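# Pull the cup on its napkin behind the blue tape

## Task

Move the cup so it ends up on the near (robot) side of the blue tape line, and it must still be upright on the napkin when finished.

## Robot and tools

Robot: two arms, left_arm and right_arm, each ending in a five-finger hand (left_arm has a left hand, right_arm a right hand). Cameras: cam_high (896x504, fixed on a stand behind the arms), cam_left_wrist and cam_right_wrist (672x504 each, carried on the wrists).

Frames. The scene frame has its origin at table height midway between the nominal arm bases, +x pointing out over the table, +y toward the left_arm side, +z up. Image left/right does not match arm names. Calibrated bases: left_arm at (-0.043, +0.253, +0.040) m, quat_wxyz (+1.000, 0, 0, -0.020); right_arm at (+0.038, -0.310, +0.004) m, quat_wxyz (+1.000, 0, 0, -0.026). Every hand pose, velocity, target and offset is expressed in that arm's own base frame; fixed cameras and the table use the scene frame. Reported hand positions can be wrong by a few cm, more at long reach.

Hand point: a spot 0.05 m in front of the palm and 0.15 m out from the wrist mounting face. Its +z runs along straight fingers, +y out of the palm, +x across the palm away from the thumb on the right hand (toward the thumb on the left hand). Straight fingers extend 0.06-0.07 m past it along +z and sit 0.06 m behind it along -y. A wrist bracket on the little-finger side can strike objects. The arm tracks commands loosely and often rests 1-3 cm (sometimes 5 cm) short, usually low; that is not evidence of contact. Orientation commands are clipped to 40 degrees from the measured one each step.

The 28-number row (values in [-1, 1]), always covering both arms: left_arm dx, dy, dz, rx, ry, rz; left hand little, ring, middle, index, thumb_bend, thumb_turn, force_limit, speed; then the same 14 for right_arm. dx..rz are an offset, not a pose: they count from that arm's current Hand target along its base axes, and rotation (rx, ry, rz as one rotation vector) is about the Hand target position. Scale: 1.0 = 0.6 m or 180 degrees. All zeros re-requests the current Hand target. Finger numbers are absolute positions: +1 open/straight, -1 closed; thumb_turn +1 beside the palm, -1 opposite the fingers. force_limit runs linearly from about 0 N at -1 to 10 N at +1 (15 N for both thumb motors). speed rises linearly to full at +0.48 (full travel 0.49 s); use -0.94 or lower for a gentle close. With the thumb turned in, the hand grips items about 0.035-0.065 m thick, handles down to 0.025 m. To leave a hand unchanged, resend its last executed eight numbers (or, if none sent yet, hand_measured plus hand_force_limit and hand_speed).

execute_actions: actions is a list of actions; each action is a table of up to 15 rows, one per 1/30 s step, the last row repeating if short. Every row in an action counts from the Hand target at that action's start, so repeating an offset moves further. cameras: list of names, ["all"], or []; omitted gives all only for an empty actions list. An empty actions list just reports state and images.

move: target is one 28-number row or a list of up to 15 rows, all offsets from the same starting Hand targets. speed: m/s top speed, 0.002 to 4.3 (default 0.25), one number or one per target; turning is capped at twice that in rad/s. blend: corner rounding in m for lists (0 = full stop at each). blocking=false returns after about 0.5 s while motion continues. Paths are straight, ignore obstacles and the other arm, last 0.5-10 s; avoid routing near an arm's own base. Faster moves hit harder; a target far beyond a contact presses harder. The result adds a move: line (done, off_target, moving, held, fault) and limits (paced = clipped, held = steps withheld).

wait: seconds 0 to 10; arms hold last command, a running move continues. stop: brakes a running move. zoom_image: camera plus region [x0, y0, x1, y1] in pixels, max 504x504, on the newest image. show_instructions: shows reference pages. finished_scene: scene = current scene number; irreversible.

Result lines: end_effector_position (m) and end_effector_quat_wxyz per arm in base frame; Hand target (the base for next offsets); hand_measured, hand_stopped_by (moving, target, force, stalled, fault) and hand_load_n (fingertip force, positive pushing open), all six in row order; hand_force_limit, hand_speed; joint positions, velocities (may read within noise or be omitted), torques (include gravity, offset and noisy). A lost grip shows as hand_load_n near 0. Motor temperatures, a MOTOR HOT line at 85 °C; at 100 °C the arm drops and faults for 30-60 s.

Avoid: knocking the cup over or off the napkin, anything leaving the table, fast impacts, hard pushes on fixed or heavy things, arms touching or one hand squeezing the other, overloading fingers, releasing moving objects, and long stretched or blocked holds that heat motors. To end a press, command back past the current hand point.

Each tool is called as name([rows], argument=value, ...), one row to a line, values as JSON.

Reference images:

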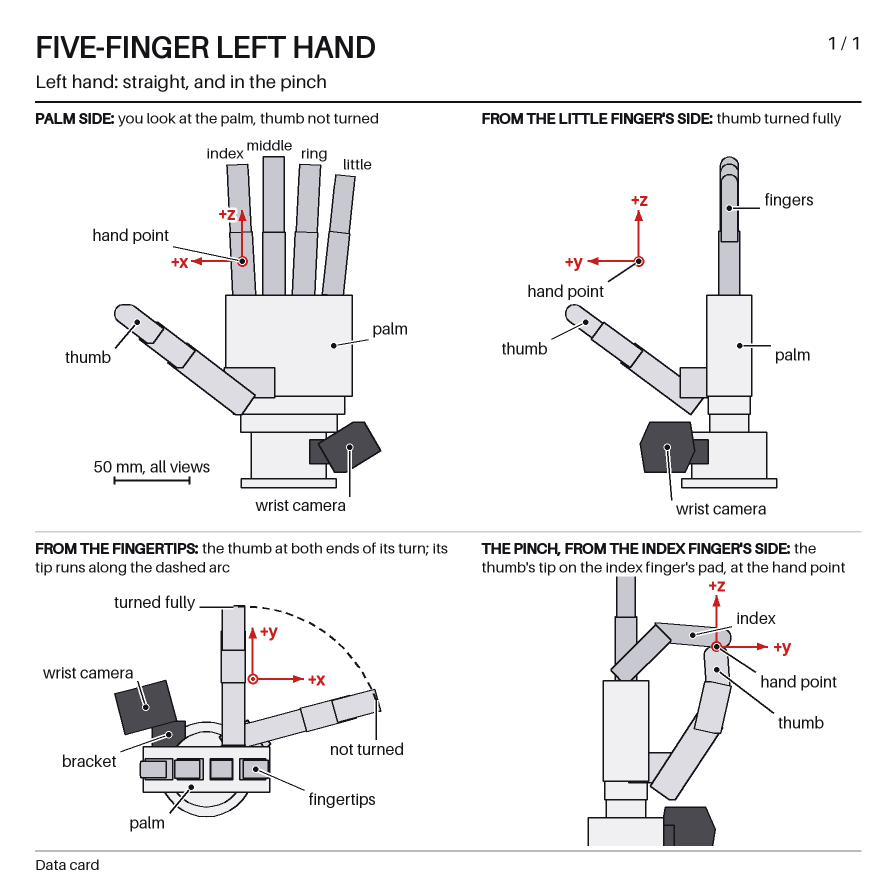

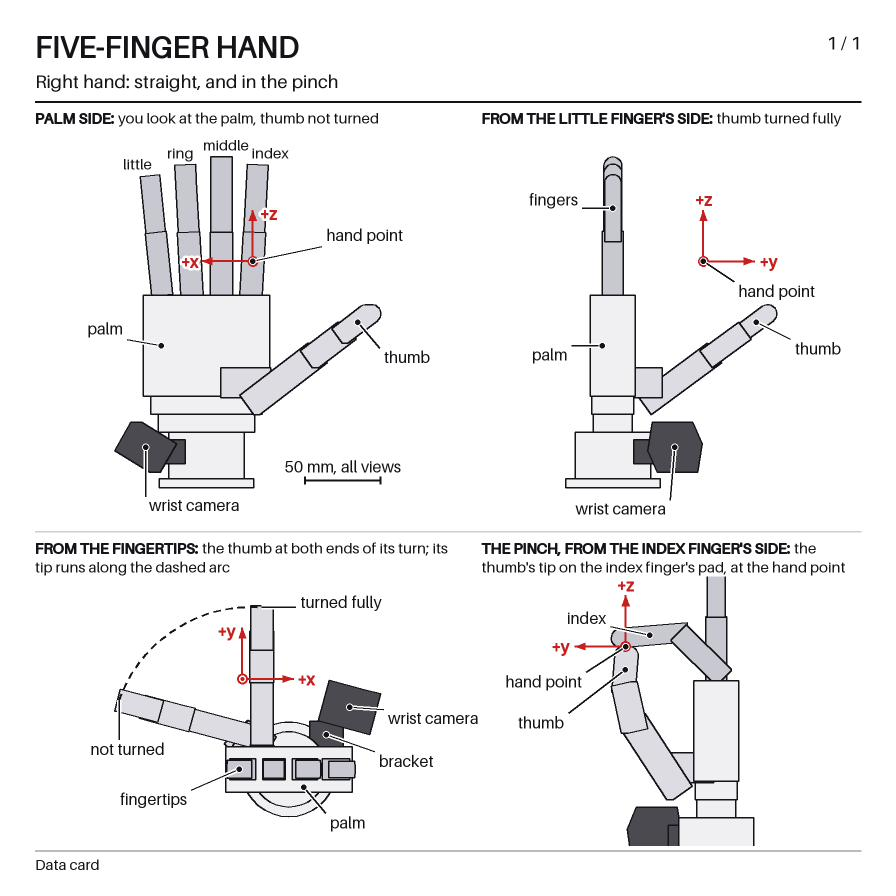

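## Session

execute_actions(actions=[])

Scene clock: 0.00 s.
left_arm: end_effector_position=(+0.4603, -0.2309, +0.1097) hand_measured=(+1.000, +1.000, +1.000, +1.000, +1.000, +1.000) hand_load_n=(+0.0, +0.0, +0.0, +0.0, +0.0, +0.0) hand_stopped_by=(target, target, target, target, target, target) hand_force_limit=0.00 hand_speed=-0.80 end_effector_quat_wxyz=(-0.061, +0.248, +0.919, -0.299) | right_arm: end_effector_position=(+0.1942, +0.2831, +0.2498) hand_measured=(+1.000, +1.000, +1.000, +1.000, +1.000, +1.000) hand_load_n=(+0.0, +0.0, +0.0, +0.0, +0.0, +0.0) hand_stopped_by=(target, target, target, target, target, target) hand_force_limit=0.00 hand_speed=-0.80 end_effector_quat_wxyz=(-0.260, +0.642, -0.615, +0.377)
Joint positions: left_arm=[-0.349 1.827 1.556 -1.381 0.616 1.774] | right_arm=[1.323 1.078 1.059 -1.429 0.947 1.218]
Joint velocities: within noise
Joint torques (N m): no reading
Motor temperatures (°C): left_arm=[36 36 33 35 32 31] | right_arm=[35 32 32 34 30 32]
Heat: left arm: hottest waist 36 °C; right arm: hottest waist 35 °C.
Hand target: left_arm +0.4681, -0.2338, +0.1186; -0.048, +0.252, +0.919, -0.300 | right_arm +0.1962, +0.2904, +0.2642; -0.275, +0.635, -0.620, +0.369

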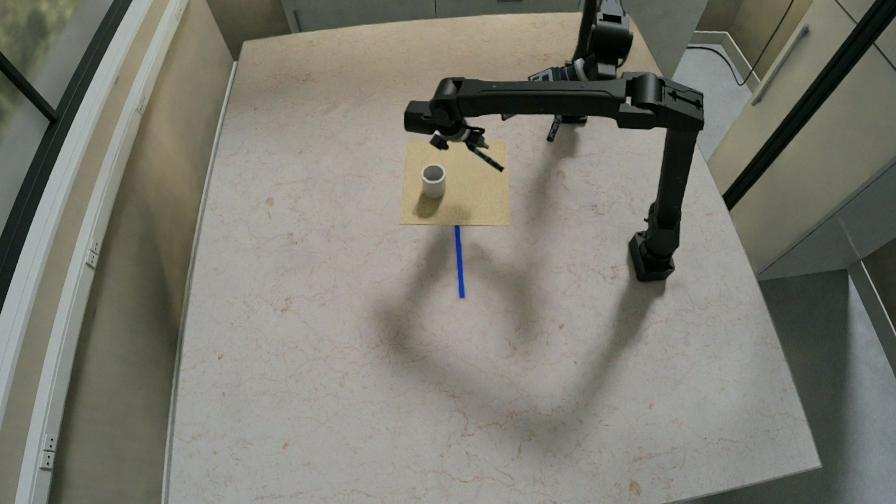

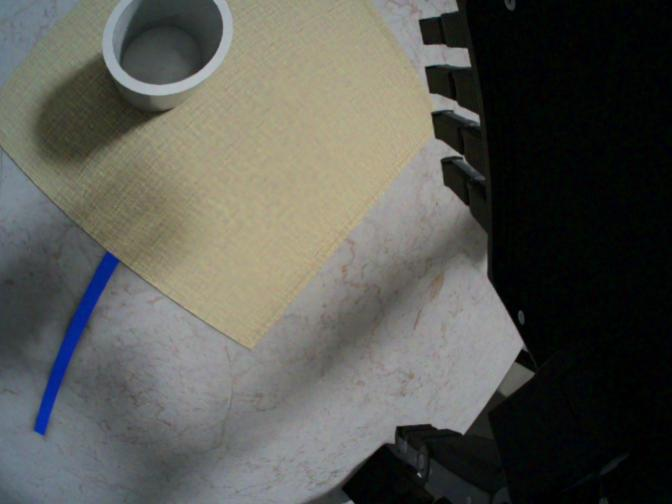

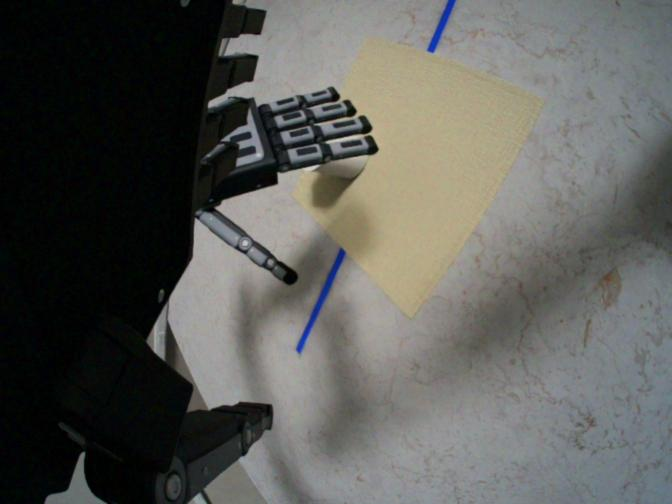

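zoom_image(camera="cam_high", region=[380, 60, 720, 310])

zoom_image(camera="cam_high", region=[390, 120, 520, 310])

Scaled by 1.482 from the camera's 896x504 image, which has a finer 1280x720 frame.

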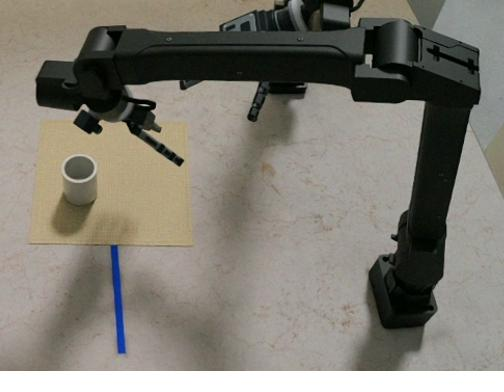

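Scaled by 2.653 from the camera's 896x504 image, which has a finer 1280x720 frame.

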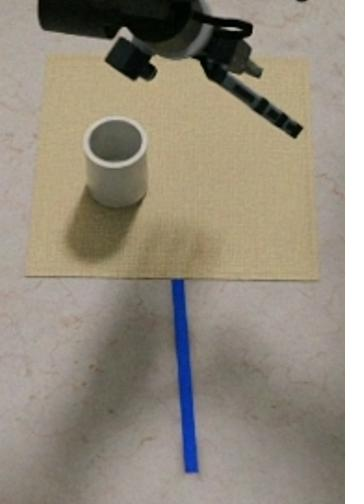

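move([
  [0,0,0.22,0,0,0,1,1,1,1,1,1,0,-0.8, 0,-0.2,0.13,0,0,0,1,1,1,1,1,1,0,-0.8],
  [0,0,0.25,0.192,0.139,0.645,1,1,1,1,1,1,0,-0.8, 0.17,-0.45,0.13,0,0,0,1,1,1,1,1,1,0,-0.8],
], speed=0.25, blend=[0.03,0], cameras=["all"])

Scene clock: 143.20 s.
left_arm: end_effector_position=(+0.4602, -0.2266, +0.2580) hand_measured=(+1.000, +1.000, +1.000, +1.000, +1.000, +1.000) hand_load_n=(+0.0, +0.0, +0.0, -0.5, +0.0, +0.0) hand_stopped_by=(target, target, target, target, target, target) hand_force_limit=0.00 hand_speed=-0.80 end_effector_quat_wxyz=(+0.003, +0.704, -0.710, +0.001) | right_arm: end_effector_position=(+0.2916, +0.0243, +0.3366) hand_measured=(+1.000, +1.000, +1.000, +1.000, +1.000, +1.000) hand_load_n=(+0.0, +0.0, +0.0, +0.0, +0.0, -0.5) hand_stopped_by=(target, target, target, target, target, target) hand_force_limit=0.00 hand_speed=-0.80 end_effector_quat_wxyz=(-0.271, +0.641, -0.620, +0.362)
Joint positions: left_arm=[-0.357 1.808 1.922 -1.684 0.007 -0.35] | right_arm=[0.11 0.634 1.004 -1.016 0.19 -0.017]
Joint torques (N m): left_arm=[-0.79 -16.09 12.93 0.29 -0.09 -0.2] | right_arm=[-3.19 -0.32 11.64 3.04 -0.06 -0.11]
Motor temperatures (°C): left_arm=[35 38 41 34 30 30] | right_arm=[34 32 40 33 31 31]
Heat: left arm: hottest elbow 41 °C; right arm: hottest elbow 40 °C.
Hand target: left_arm +0.4682, -0.2338, +0.2686; +0.000, +0.707, -0.707, +0.000 | right_arm +0.2982, +0.0203, +0.3423; -0.275, +0.635, -0.620, +0.369
Off the commanded pose: left_arm 0.015 m, 1 deg | right_arm 0.009 m, 1 deg.
joint sent to its limit (left arm) — joint 4 (wrist pitch), lower limit. The joint targets still meet the commanded pose.
move: off_target (left_arm)

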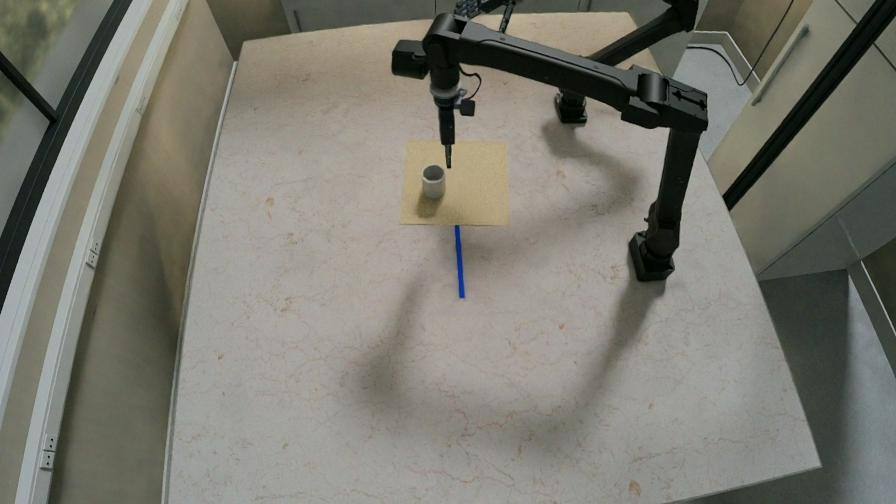

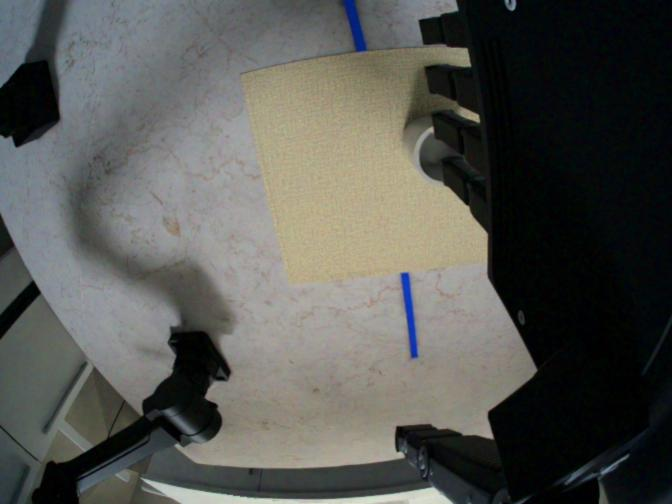

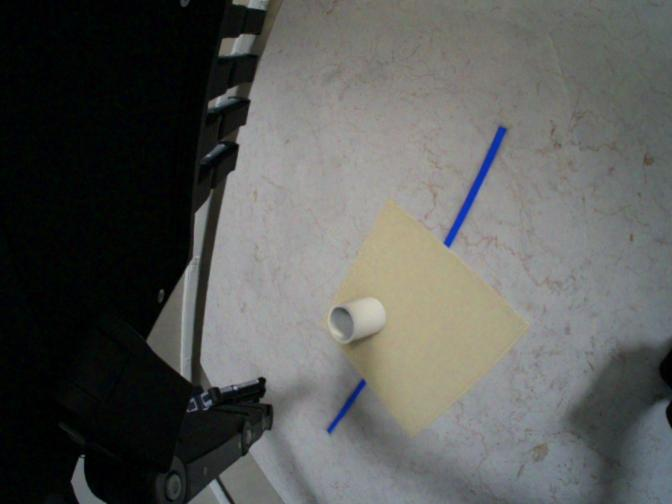

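move(target=[0.215,0,-0.08,0,0,0,1,1,1,1,1,1,0,-0.8, 0,0,0,0,0,0,1,1,1,1,1,1,0,-0.8], cameras=["all"])

Scene clock: 174.40 s.
left_arm: end_effector_position=(+0.5884, -0.2316, +0.2081) hand_measured=(+1.000, +1.000, +1.000, +1.000, +1.000, +1.000) hand_load_n=(+0.0, +0.0, +0.0, -0.5, +0.0, +0.0) hand_stopped_by=(target, target, target, target, target, target) hand_force_limit=0.00 hand_speed=-0.80 end_effector_quat_wxyz=(-0.011, +0.716, -0.698, +0.029) | right_arm: end_effector_position=(+0.2916, +0.0243, +0.3366) hand_measured=(+1.000, +1.000, +1.000, +1.000, +1.000, +1.000) hand_load_n=(+0.0, +0.0, +0.0, +0.0, +0.0, +0.0) hand_stopped_by=(target, target, target, target, target, target) hand_force_limit=0.00 hand_speed=-0.80 end_effector_quat_wxyz=(-0.271, +0.641, -0.620, +0.362)
Joint positions: left_arm=[-0.296 2.148 2.326 -1.688 0.007 -0.322] | right_arm=[0.11 0.634 1.004 -1.016 0.19 -0.018]
Joint torques (N m): left_arm=[-0.21 -20.6 13.26 0.51 0.13 0.17] | right_arm=[-3.19 -0.32 11.63 3.07 -0.07 -0.06]
Heat: left arm: hottest elbow 45 °C; right arm: hottest elbow 39 °C.
Hand target: left_arm +0.5971, -0.2339, +0.2205; +0.000, +0.707, -0.707, +0.000 | right_arm +0.2982, +0.0203, +0.3423; -0.275, +0.635, -0.620, +0.369
Off the commanded pose: left_arm 0.015 m, 4 deg | right_arm 0.010 m, 1 deg.
joint sent to its limit (left arm) — joint 4 (wrist pitch), lower limit. The joint targets are off in orientation, not in position.
move: off_target (left_arm)

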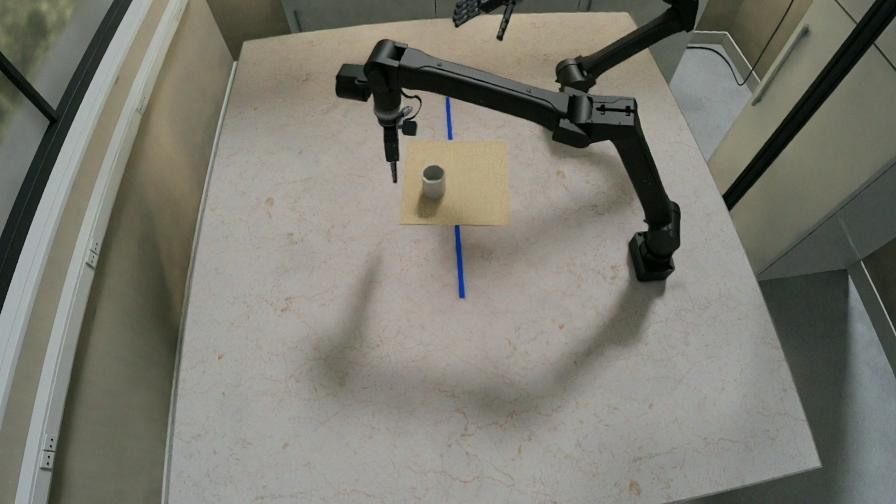

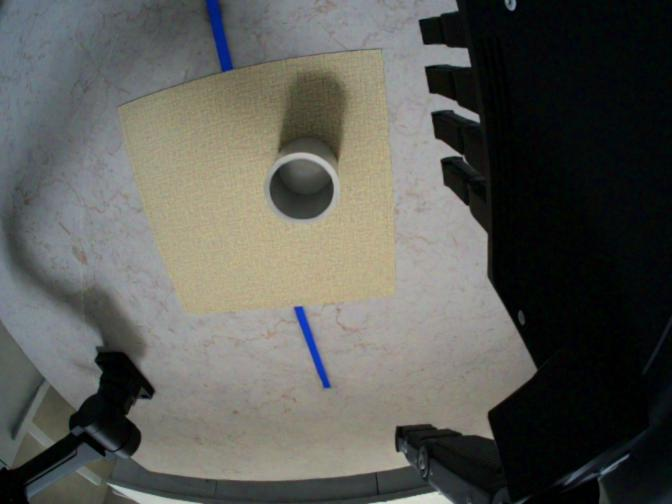

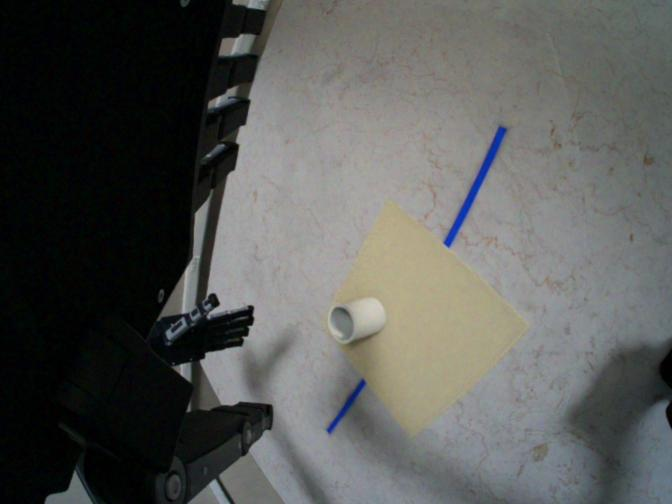

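zoom_image(camera="cam_left_wrist", region=[220, 20, 500, 260])

zoom_image(camera="cam_high", region=[350, 60, 520, 240])

Scaled by 1.800 from the camera's 672x504 image, which has a finer 960x720 frame.

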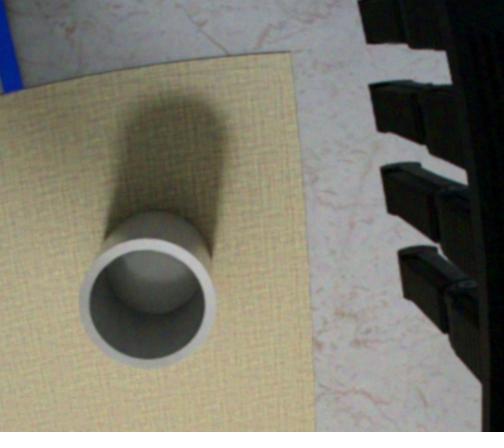

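Scaled by 2.800 from the camera's 896x504 image, which has a finer 1280x720 frame.

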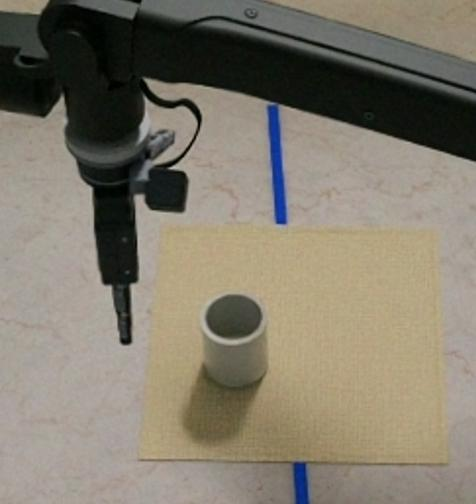

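move([
  [0,-0.095,-0.15,0,0.04,0,1,1,1,1,1,1,0,-0.8, 0,0,0,0,0,0,1,1,1,1,1,1,0,-0.8],
  [0,-0.095,-0.25,0,0.04,0,1,1,1,1,1,1,0,-0.8, 0,0,0,0,0,0,1,1,1,1,1,1,0,-0.8],
], speed=0.15, blend=[0.03,0], cameras=["cam_high","cam_left_wrist"])

zoom_image(camera="cam_high", region=[350, 60, 520, 240])

Scene clock: 213.43 s.
left_arm: end_effector_position=(+0.5877, -0.2829, +0.0608) hand_measured=(+1.000, +1.000, +1.000, +1.000, +1.000, +1.000) hand_load_n=(+0.0, +0.0, +0.0, +0.0, +0.0, +0.0) hand_stopped_by=(target, target, target, target, target, target) hand_force_limit=0.00 hand_speed=-0.80 end_effector_quat_wxyz=(+0.051, +0.703, -0.708, -0.057) | right_arm: end_effector_position=(+0.2916, +0.0243, +0.3366) hand_measured=(+1.000, +1.000, +1.000, +1.000, +1.000, +1.000) hand_load_n=(+0.0, +0.0, +0.0, +0.0, +0.0, +0.0) hand_stopped_by=(target, target, target, target, target, target) hand_force_limit=0.00 hand_speed=-0.80 end_effector_quat_wxyz=(-0.271, +0.641, -0.620, +0.362)
Joint positions: left_arm=[-0.358 2.425 2.396 -1.688 0.046 -0.348] | right_arm=[0.11 0.634 1.004 -1.016 0.19 -0.018]
Joint torques (N m): left_arm=[-0.67 -23.12 12.93 0.17 0.08 -0.15] | right_arm=[-3.19 -0.38 11.63 3.06 -0.07 -0.06]
Motor temperatures (°C): left_arm=[34 39 47 33 29 30] | right_arm=[34 32 39 33 31 31]
Heat: left arm: hottest elbow 47 °C; right arm: hottest elbow 39 °C.
Hand target: left_arm +0.5972, -0.2909, +0.0707; +0.045, +0.706, -0.706, -0.044 | right_arm +0.2982, +0.0203, +0.3423; -0.275, +0.635, -0.620, +0.369
Off the commanded pose: left_arm 0.016 m, 2 deg | right_arm 0.010 m, 1 deg.
joint sent to its limit (left arm) — joint 4 (wrist pitch), lower limit. The joint targets still meet the commanded pose.
move: off_target (left_arm)
Images, in order (width x height): cam_high 896x504, cam_left_wrist 672x504.

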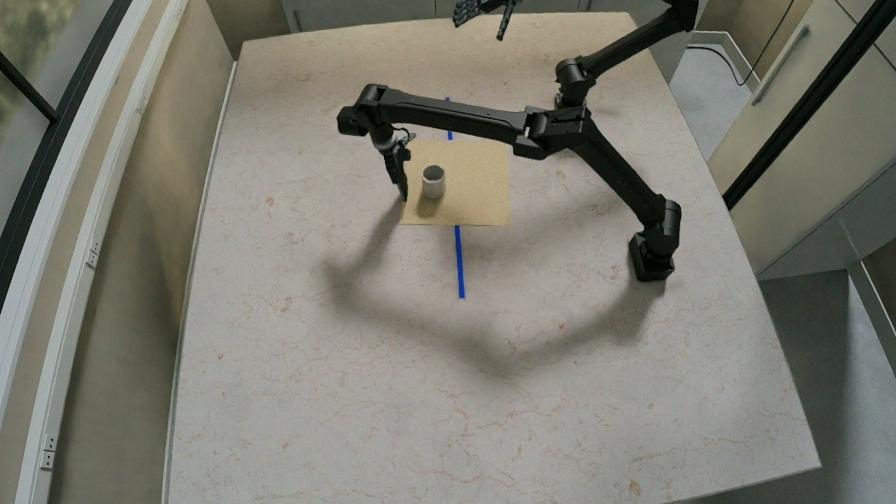

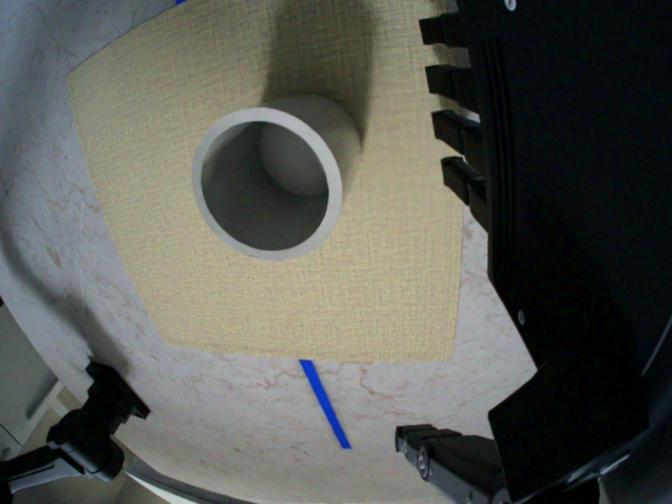

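Scaled by 2.800 from the camera's 896x504 image, which has a finer 1280x720 frame.

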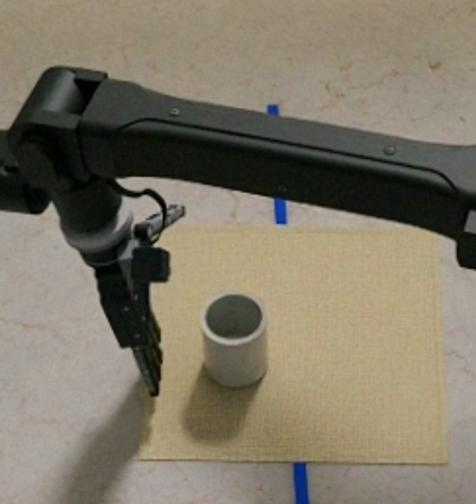

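move([
  [0,-0.047,-0.025,0,0,0,1,1,1,1,1,1,0,-0.8, 0,0,0,0,0,0,1,1,1,1,1,1,0,-0.8],
  [-0.08,-0.05,-0.025,0,0,0,1,1,1,1,1,1,0,-0.8, 0,0,0,0,0,0,1,1,1,1,1,1,0,-0.8],
], speed=0.07, cameras=["cam_high","cam_left_wrist"])

zoom_image(camera="cam_high", region=[350, 60, 520, 240])

Scene clock: 232.10 s.
left_arm: end_effector_position=(+0.5497, -0.3135, +0.0456) hand_measured=(+1.000, +1.000, +1.000, +1.000, +1.000, +1.000) hand_load_n=(+0.0, +0.0, +0.0, +0.0, +0.0, +0.0) hand_stopped_by=(target, target, target, target, target, target) hand_force_limit=0.00 hand_speed=-0.80 end_effector_quat_wxyz=(+0.049, +0.703, -0.708, -0.055) | right_arm: end_effector_position=(+0.2916, +0.0243, +0.3366) hand_measured=(+1.000, +1.000, +1.000, +1.000, +1.000, +1.000) hand_load_n=(+0.0, +0.0, +0.0, +0.0, +0.0, +0.0) hand_stopped_by=(target, target, target, target, target, target) hand_force_limit=0.00 hand_speed=-0.80 end_effector_quat_wxyz=(-0.271, +0.641, -0.620, +0.362)
Joint positions: left_arm=[-0.419 2.328 2.179 -1.561 0.051 -0.409] | right_arm=[0.11 0.634 1.004 -1.016 0.19 -0.018]
Joint torques (N m): left_arm=[-1.03 -24.59 7.84 0.69 0.17 -0.15] | right_arm=[-3.19 -0.32 11.63 3.07 -0.07 -0.06]
Heat: left arm: hottest elbow 45 °C; right arm: hottest elbow 39 °C.
Hand target: left_arm +0.5492, -0.3210, +0.0558; +0.045, +0.706, -0.706, -0.044 | right_arm +0.2982, +0.0203, +0.3423; -0.275, +0.635, -0.620, +0.369
Off the commanded pose: left_arm 0.013 m, 1 deg | right_arm 0.010 m, 1 deg.
move: off_target (left_arm)
Images, in order (width x height): cam_high 896x504, cam_left_wrist 672x504.

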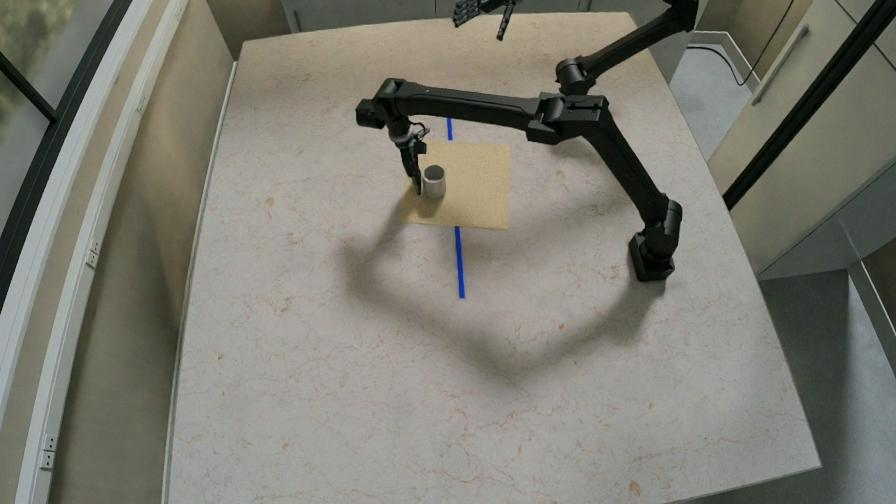

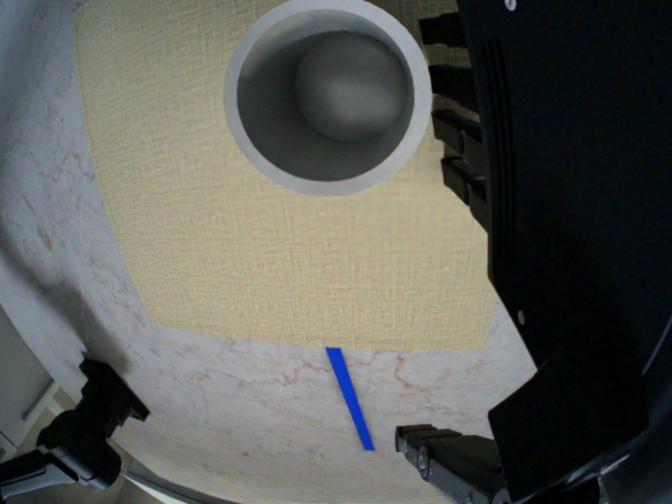

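Scaled by 2.800 from the camera's 896x504 image, which has a finer 1280x720 frame.

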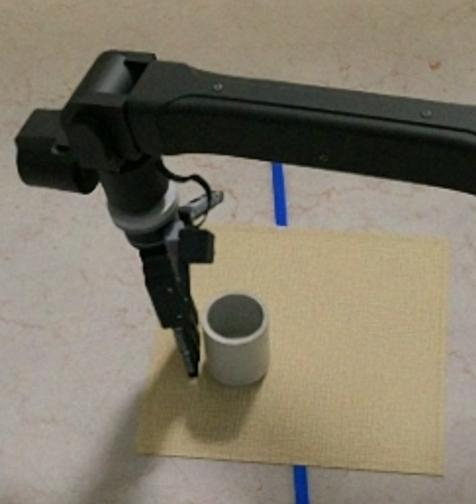

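move([
  [0,0,0.022,0,0,0,1,1,1,1,1,1,0,-0.8, 0,0,0,0,0,0,1,1,1,1,1,1,0,-0.8],
  [-0.1,-0.007,0.022,0,0,0,1,1,1,1,1,1,0,-0.8, 0,0,0,0,0,0,1,1,1,1,1,1,0,-0.8],
], speed=0.07, cameras=["cam_high","cam_left_wrist"])

zoom_image(camera="cam_high", region=[350, 60, 520, 240])

Scene clock: 239.90 s.
left_arm: end_effector_position=(+0.4896, -0.3179, +0.0557) hand_measured=(+1.000, +1.000, +1.000, +1.000, +1.000, +1.000) hand_load_n=(+0.0, +0.0, +0.0, +0.0, +0.0, +0.0) hand_stopped_by=(target, target, target, target, target, target) hand_force_limit=0.00 hand_speed=-0.80 end_effector_quat_wxyz=(+0.049, +0.702, -0.708, -0.059) | right_arm: end_effector_position=(+0.2916, +0.0243, +0.3366) hand_measured=(+1.000, +1.000, +1.000, +1.000, +1.000, +1.000) hand_load_n=(+0.0, +0.0, +0.0, +0.0, +0.5, +0.0) hand_stopped_by=(target, target, target, target, target, target) hand_force_limit=0.00 hand_speed=-0.80 end_effector_quat_wxyz=(-0.271, +0.641, -0.620, +0.362)
Joint positions: left_arm=[-0.464 2.158 1.905 -1.46 0.055 -0.453] | right_arm=[0.11 0.634 1.004 -1.016 0.19 -0.018]
Joint torques (N m): left_arm=[-0.91 -23.18 7.91 0.64 0.2 -0.21] | right_arm=[-3.14 -0.32 11.64 3.04 -0.07 -0.05]
Heat: left arm: hottest elbow 44 °C; right arm: hottest elbow 39 °C.
Hand target: left_arm +0.4892, -0.3252, +0.0689; +0.045, +0.706, -0.706, -0.044 | right_arm +0.2982, +0.0203, +0.3423; -0.275, +0.635, -0.620, +0.369
Off the commanded pose: left_arm 0.015 m, 2 deg | right_arm 0.010 m, 1 deg.
move: off_target (left_arm)
Images, in order (width x height): cam_high 896x504, cam_left_wrist 672x504.

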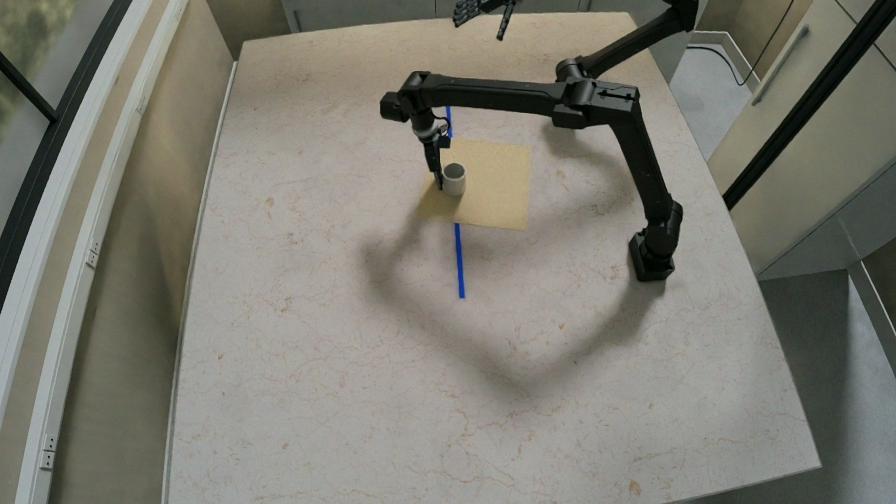

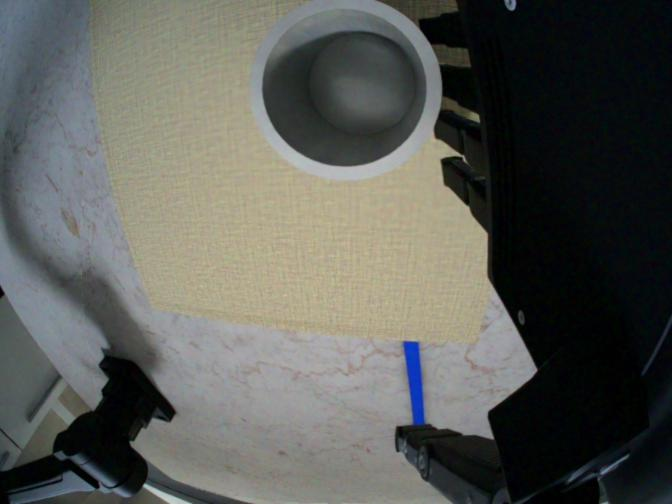

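Scaled by 2.800 from the camera's 896x504 image, which has a finer 1280x720 frame.

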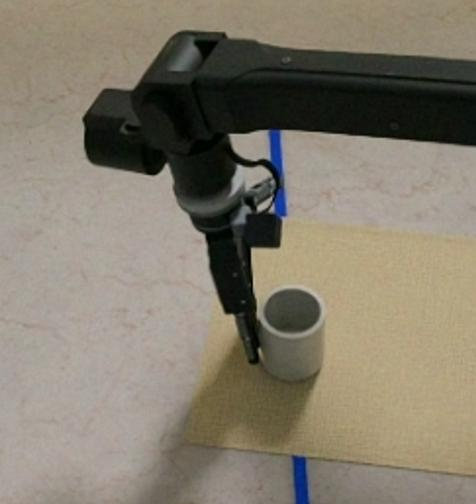

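move(target=[-0.155,-0.007,0,0,0,0,1,1,1,1,1,1,0,-0.8, 0,0,0,0,0,0,1,1,1,1,1,1,0,-0.8], speed=0.08, cameras=["cam_high","cam_left_wrist"])

zoom_image(camera="cam_high", region=[380, 60, 580, 260])

Scene clock: 245.43 s.
left_arm: end_effector_position=(+0.3969, -0.3234, +0.0589) hand_measured=(+1.000, +1.000, +1.000, +1.000, +1.000, +1.000) hand_load_n=(+0.0, +0.0, +0.0, +0.0, +0.0, +0.0) hand_stopped_by=(target, target, target, target, target, target) hand_force_limit=0.00 hand_speed=-0.80 end_effector_quat_wxyz=(+0.047, +0.702, -0.708, -0.058) | right_arm: end_effector_position=(+0.2916, +0.0243, +0.3366) hand_measured=(+1.000, +1.000, +1.000, +1.000, +1.000, +1.000) hand_load_n=(+0.0, +0.0, +0.0, +0.0, +0.0, -0.5) hand_stopped_by=(target, target, target, target, target, target) hand_force_limit=0.00 hand_speed=-0.80 end_effector_quat_wxyz=(-0.271, +0.641, -0.620, +0.362)
Joint positions: left_arm=[-0.547 1.946 1.565 -1.324 0.064 -0.534] | right_arm=[0.11 0.634 1.004 -1.016 0.19 -0.018]
Joint torques (N m): left_arm=[-0.91 -20.01 7.51 0.73 0.22 -0.14] | right_arm=[-3.19 -0.32 11.63 3.06 -0.07 -0.06]
Heat: left arm: hottest elbow 43 °C; right arm: hottest elbow 39 °C.
Hand target: left_arm +0.3962, -0.3294, +0.0689; +0.045, +0.706, -0.706, -0.044 | right_arm +0.2982, +0.0203, +0.3423; -0.275, +0.635, -0.620, +0.369
Off the commanded pose: left_arm 0.012 m, 2 deg | right_arm 0.010 m, 1 deg.
move: off_target (left_arm)
Images, in order (width x height): cam_high 896x504, cam_left_wrist 672x504.

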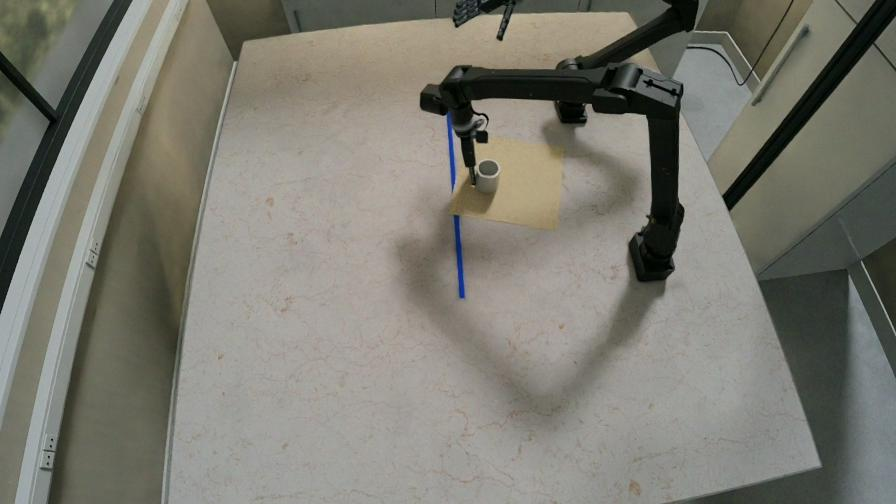

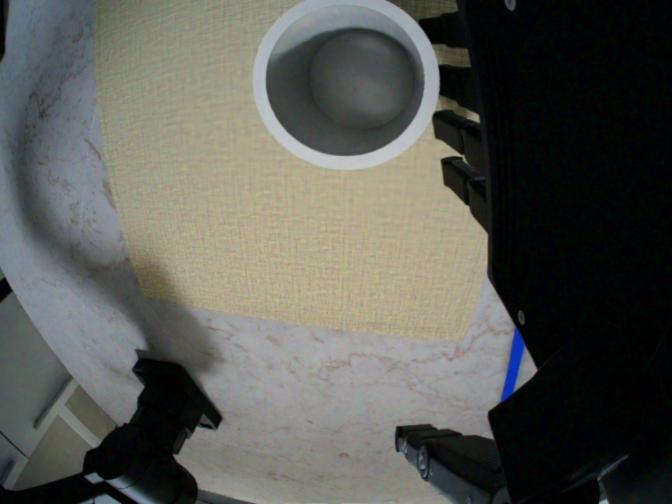

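Scaled by 2.520 from the camera's 896x504 image, which has a finer 1280x720 frame.

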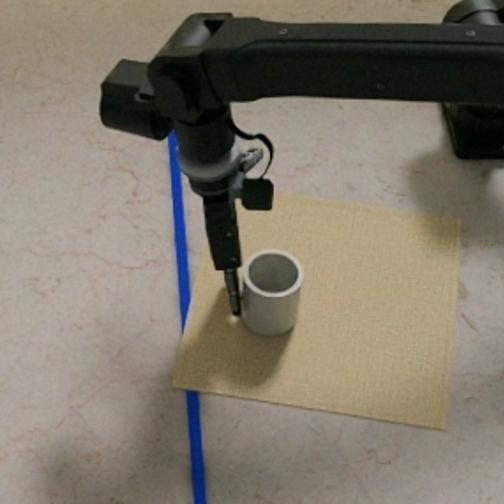

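move([
  [0.1,0,0.02,0,0,0,1,1,1,1,1,1,0,-0.8, 0,0,0,0,0,0,1,1,1,1,1,1,0,-0.8],
  [0.12,0,0.25,0,0,0,1,1,1,1,1,1,0,-0.8, 0,0,0,0,0,0,1,1,1,1,1,1,0,-0.8],
], speed=[0.07,0.2], blend=[0.02,0], cameras=["cam_high","cam_left_wrist"])

zoom_image(camera="cam_high", region=[380, 60, 580, 260])

Scene clock: 254.23 s.
left_arm: end_effector_position=(+0.4577, -0.3299, +0.1932) hand_measured=(+1.000, +1.000, +1.000, +1.000, +1.000, +1.000) hand_load_n=(+0.0, +0.0, +0.0, +0.0, +0.0, +0.0) hand_stopped_by=(target, target, target, target, target, target) hand_force_limit=0.00 hand_speed=-0.80 end_effector_quat_wxyz=(+0.045, +0.711, -0.700, -0.038) | right_arm: end_effector_position=(+0.2916, +0.0243, +0.3366) hand_measured=(+1.000, +1.000, +1.000, +1.000, +1.000, +1.000) hand_load_n=(+0.0, +0.0, +0.0, +0.0, +0.0, +0.0) hand_stopped_by=(target, target, target, target, target, target) hand_force_limit=0.00 hand_speed=-0.80 end_effector_quat_wxyz=(-0.271, +0.641, -0.620, +0.362)
Joint positions: left_arm=[-0.501 2 2.015 -1.684 0.065 -0.513] | right_arm=[0.11 0.634 1.004 -1.016 0.19 -0.018]
Joint torques (N m): left_arm=[0.67 -20.84 12.92 0.14 0.22 0.14] | right_arm=[-3.19 -0.32 11.63 3.06 -0.07 -0.05]
Motor temperatures (°C): left_arm=[34 41 42 33 29 30] | right_arm=[34 31 39 33 31 31]
Heat: left arm: hottest elbow 42 °C; right arm: hottest elbow 39 °C.
Hand target: left_arm +0.4682, -0.3295, +0.2188; +0.045, +0.706, -0.706, -0.044 | right_arm +0.2982, +0.0203, +0.3423; -0.275, +0.635, -0.620, +0.369
Off the commanded pose: left_arm 0.028 m, 1 deg | right_arm 0.010 m, 1 deg.
joint sent to its limit (left arm) — joint 4 (wrist pitch), lower limit. The joint targets are off in orientation, not in position.
move: off_target (left_arm)
Images, in order (width x height): cam_high 896x504, cam_left_wrist 672x504.

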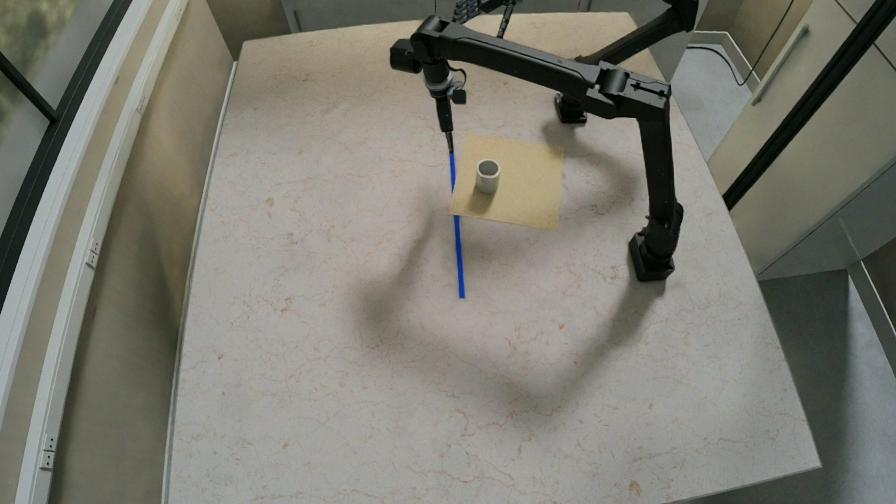

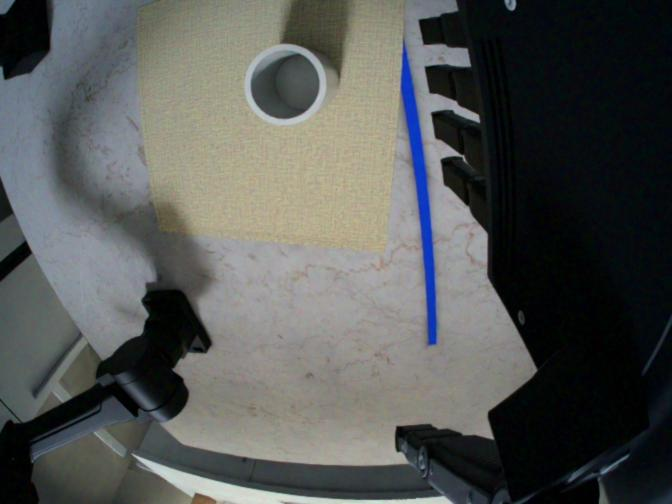

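Scaled by 2.520 from the camera's 896x504 image, which has a finer 1280x720 frame.

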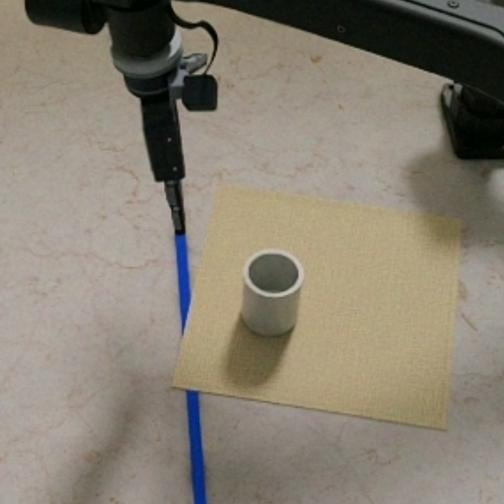

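Cup is clearly on the robot's side, standing on the napkin, and the hand is clear of it.

finished_scene(scene=1)

The scene is finished: the task was done.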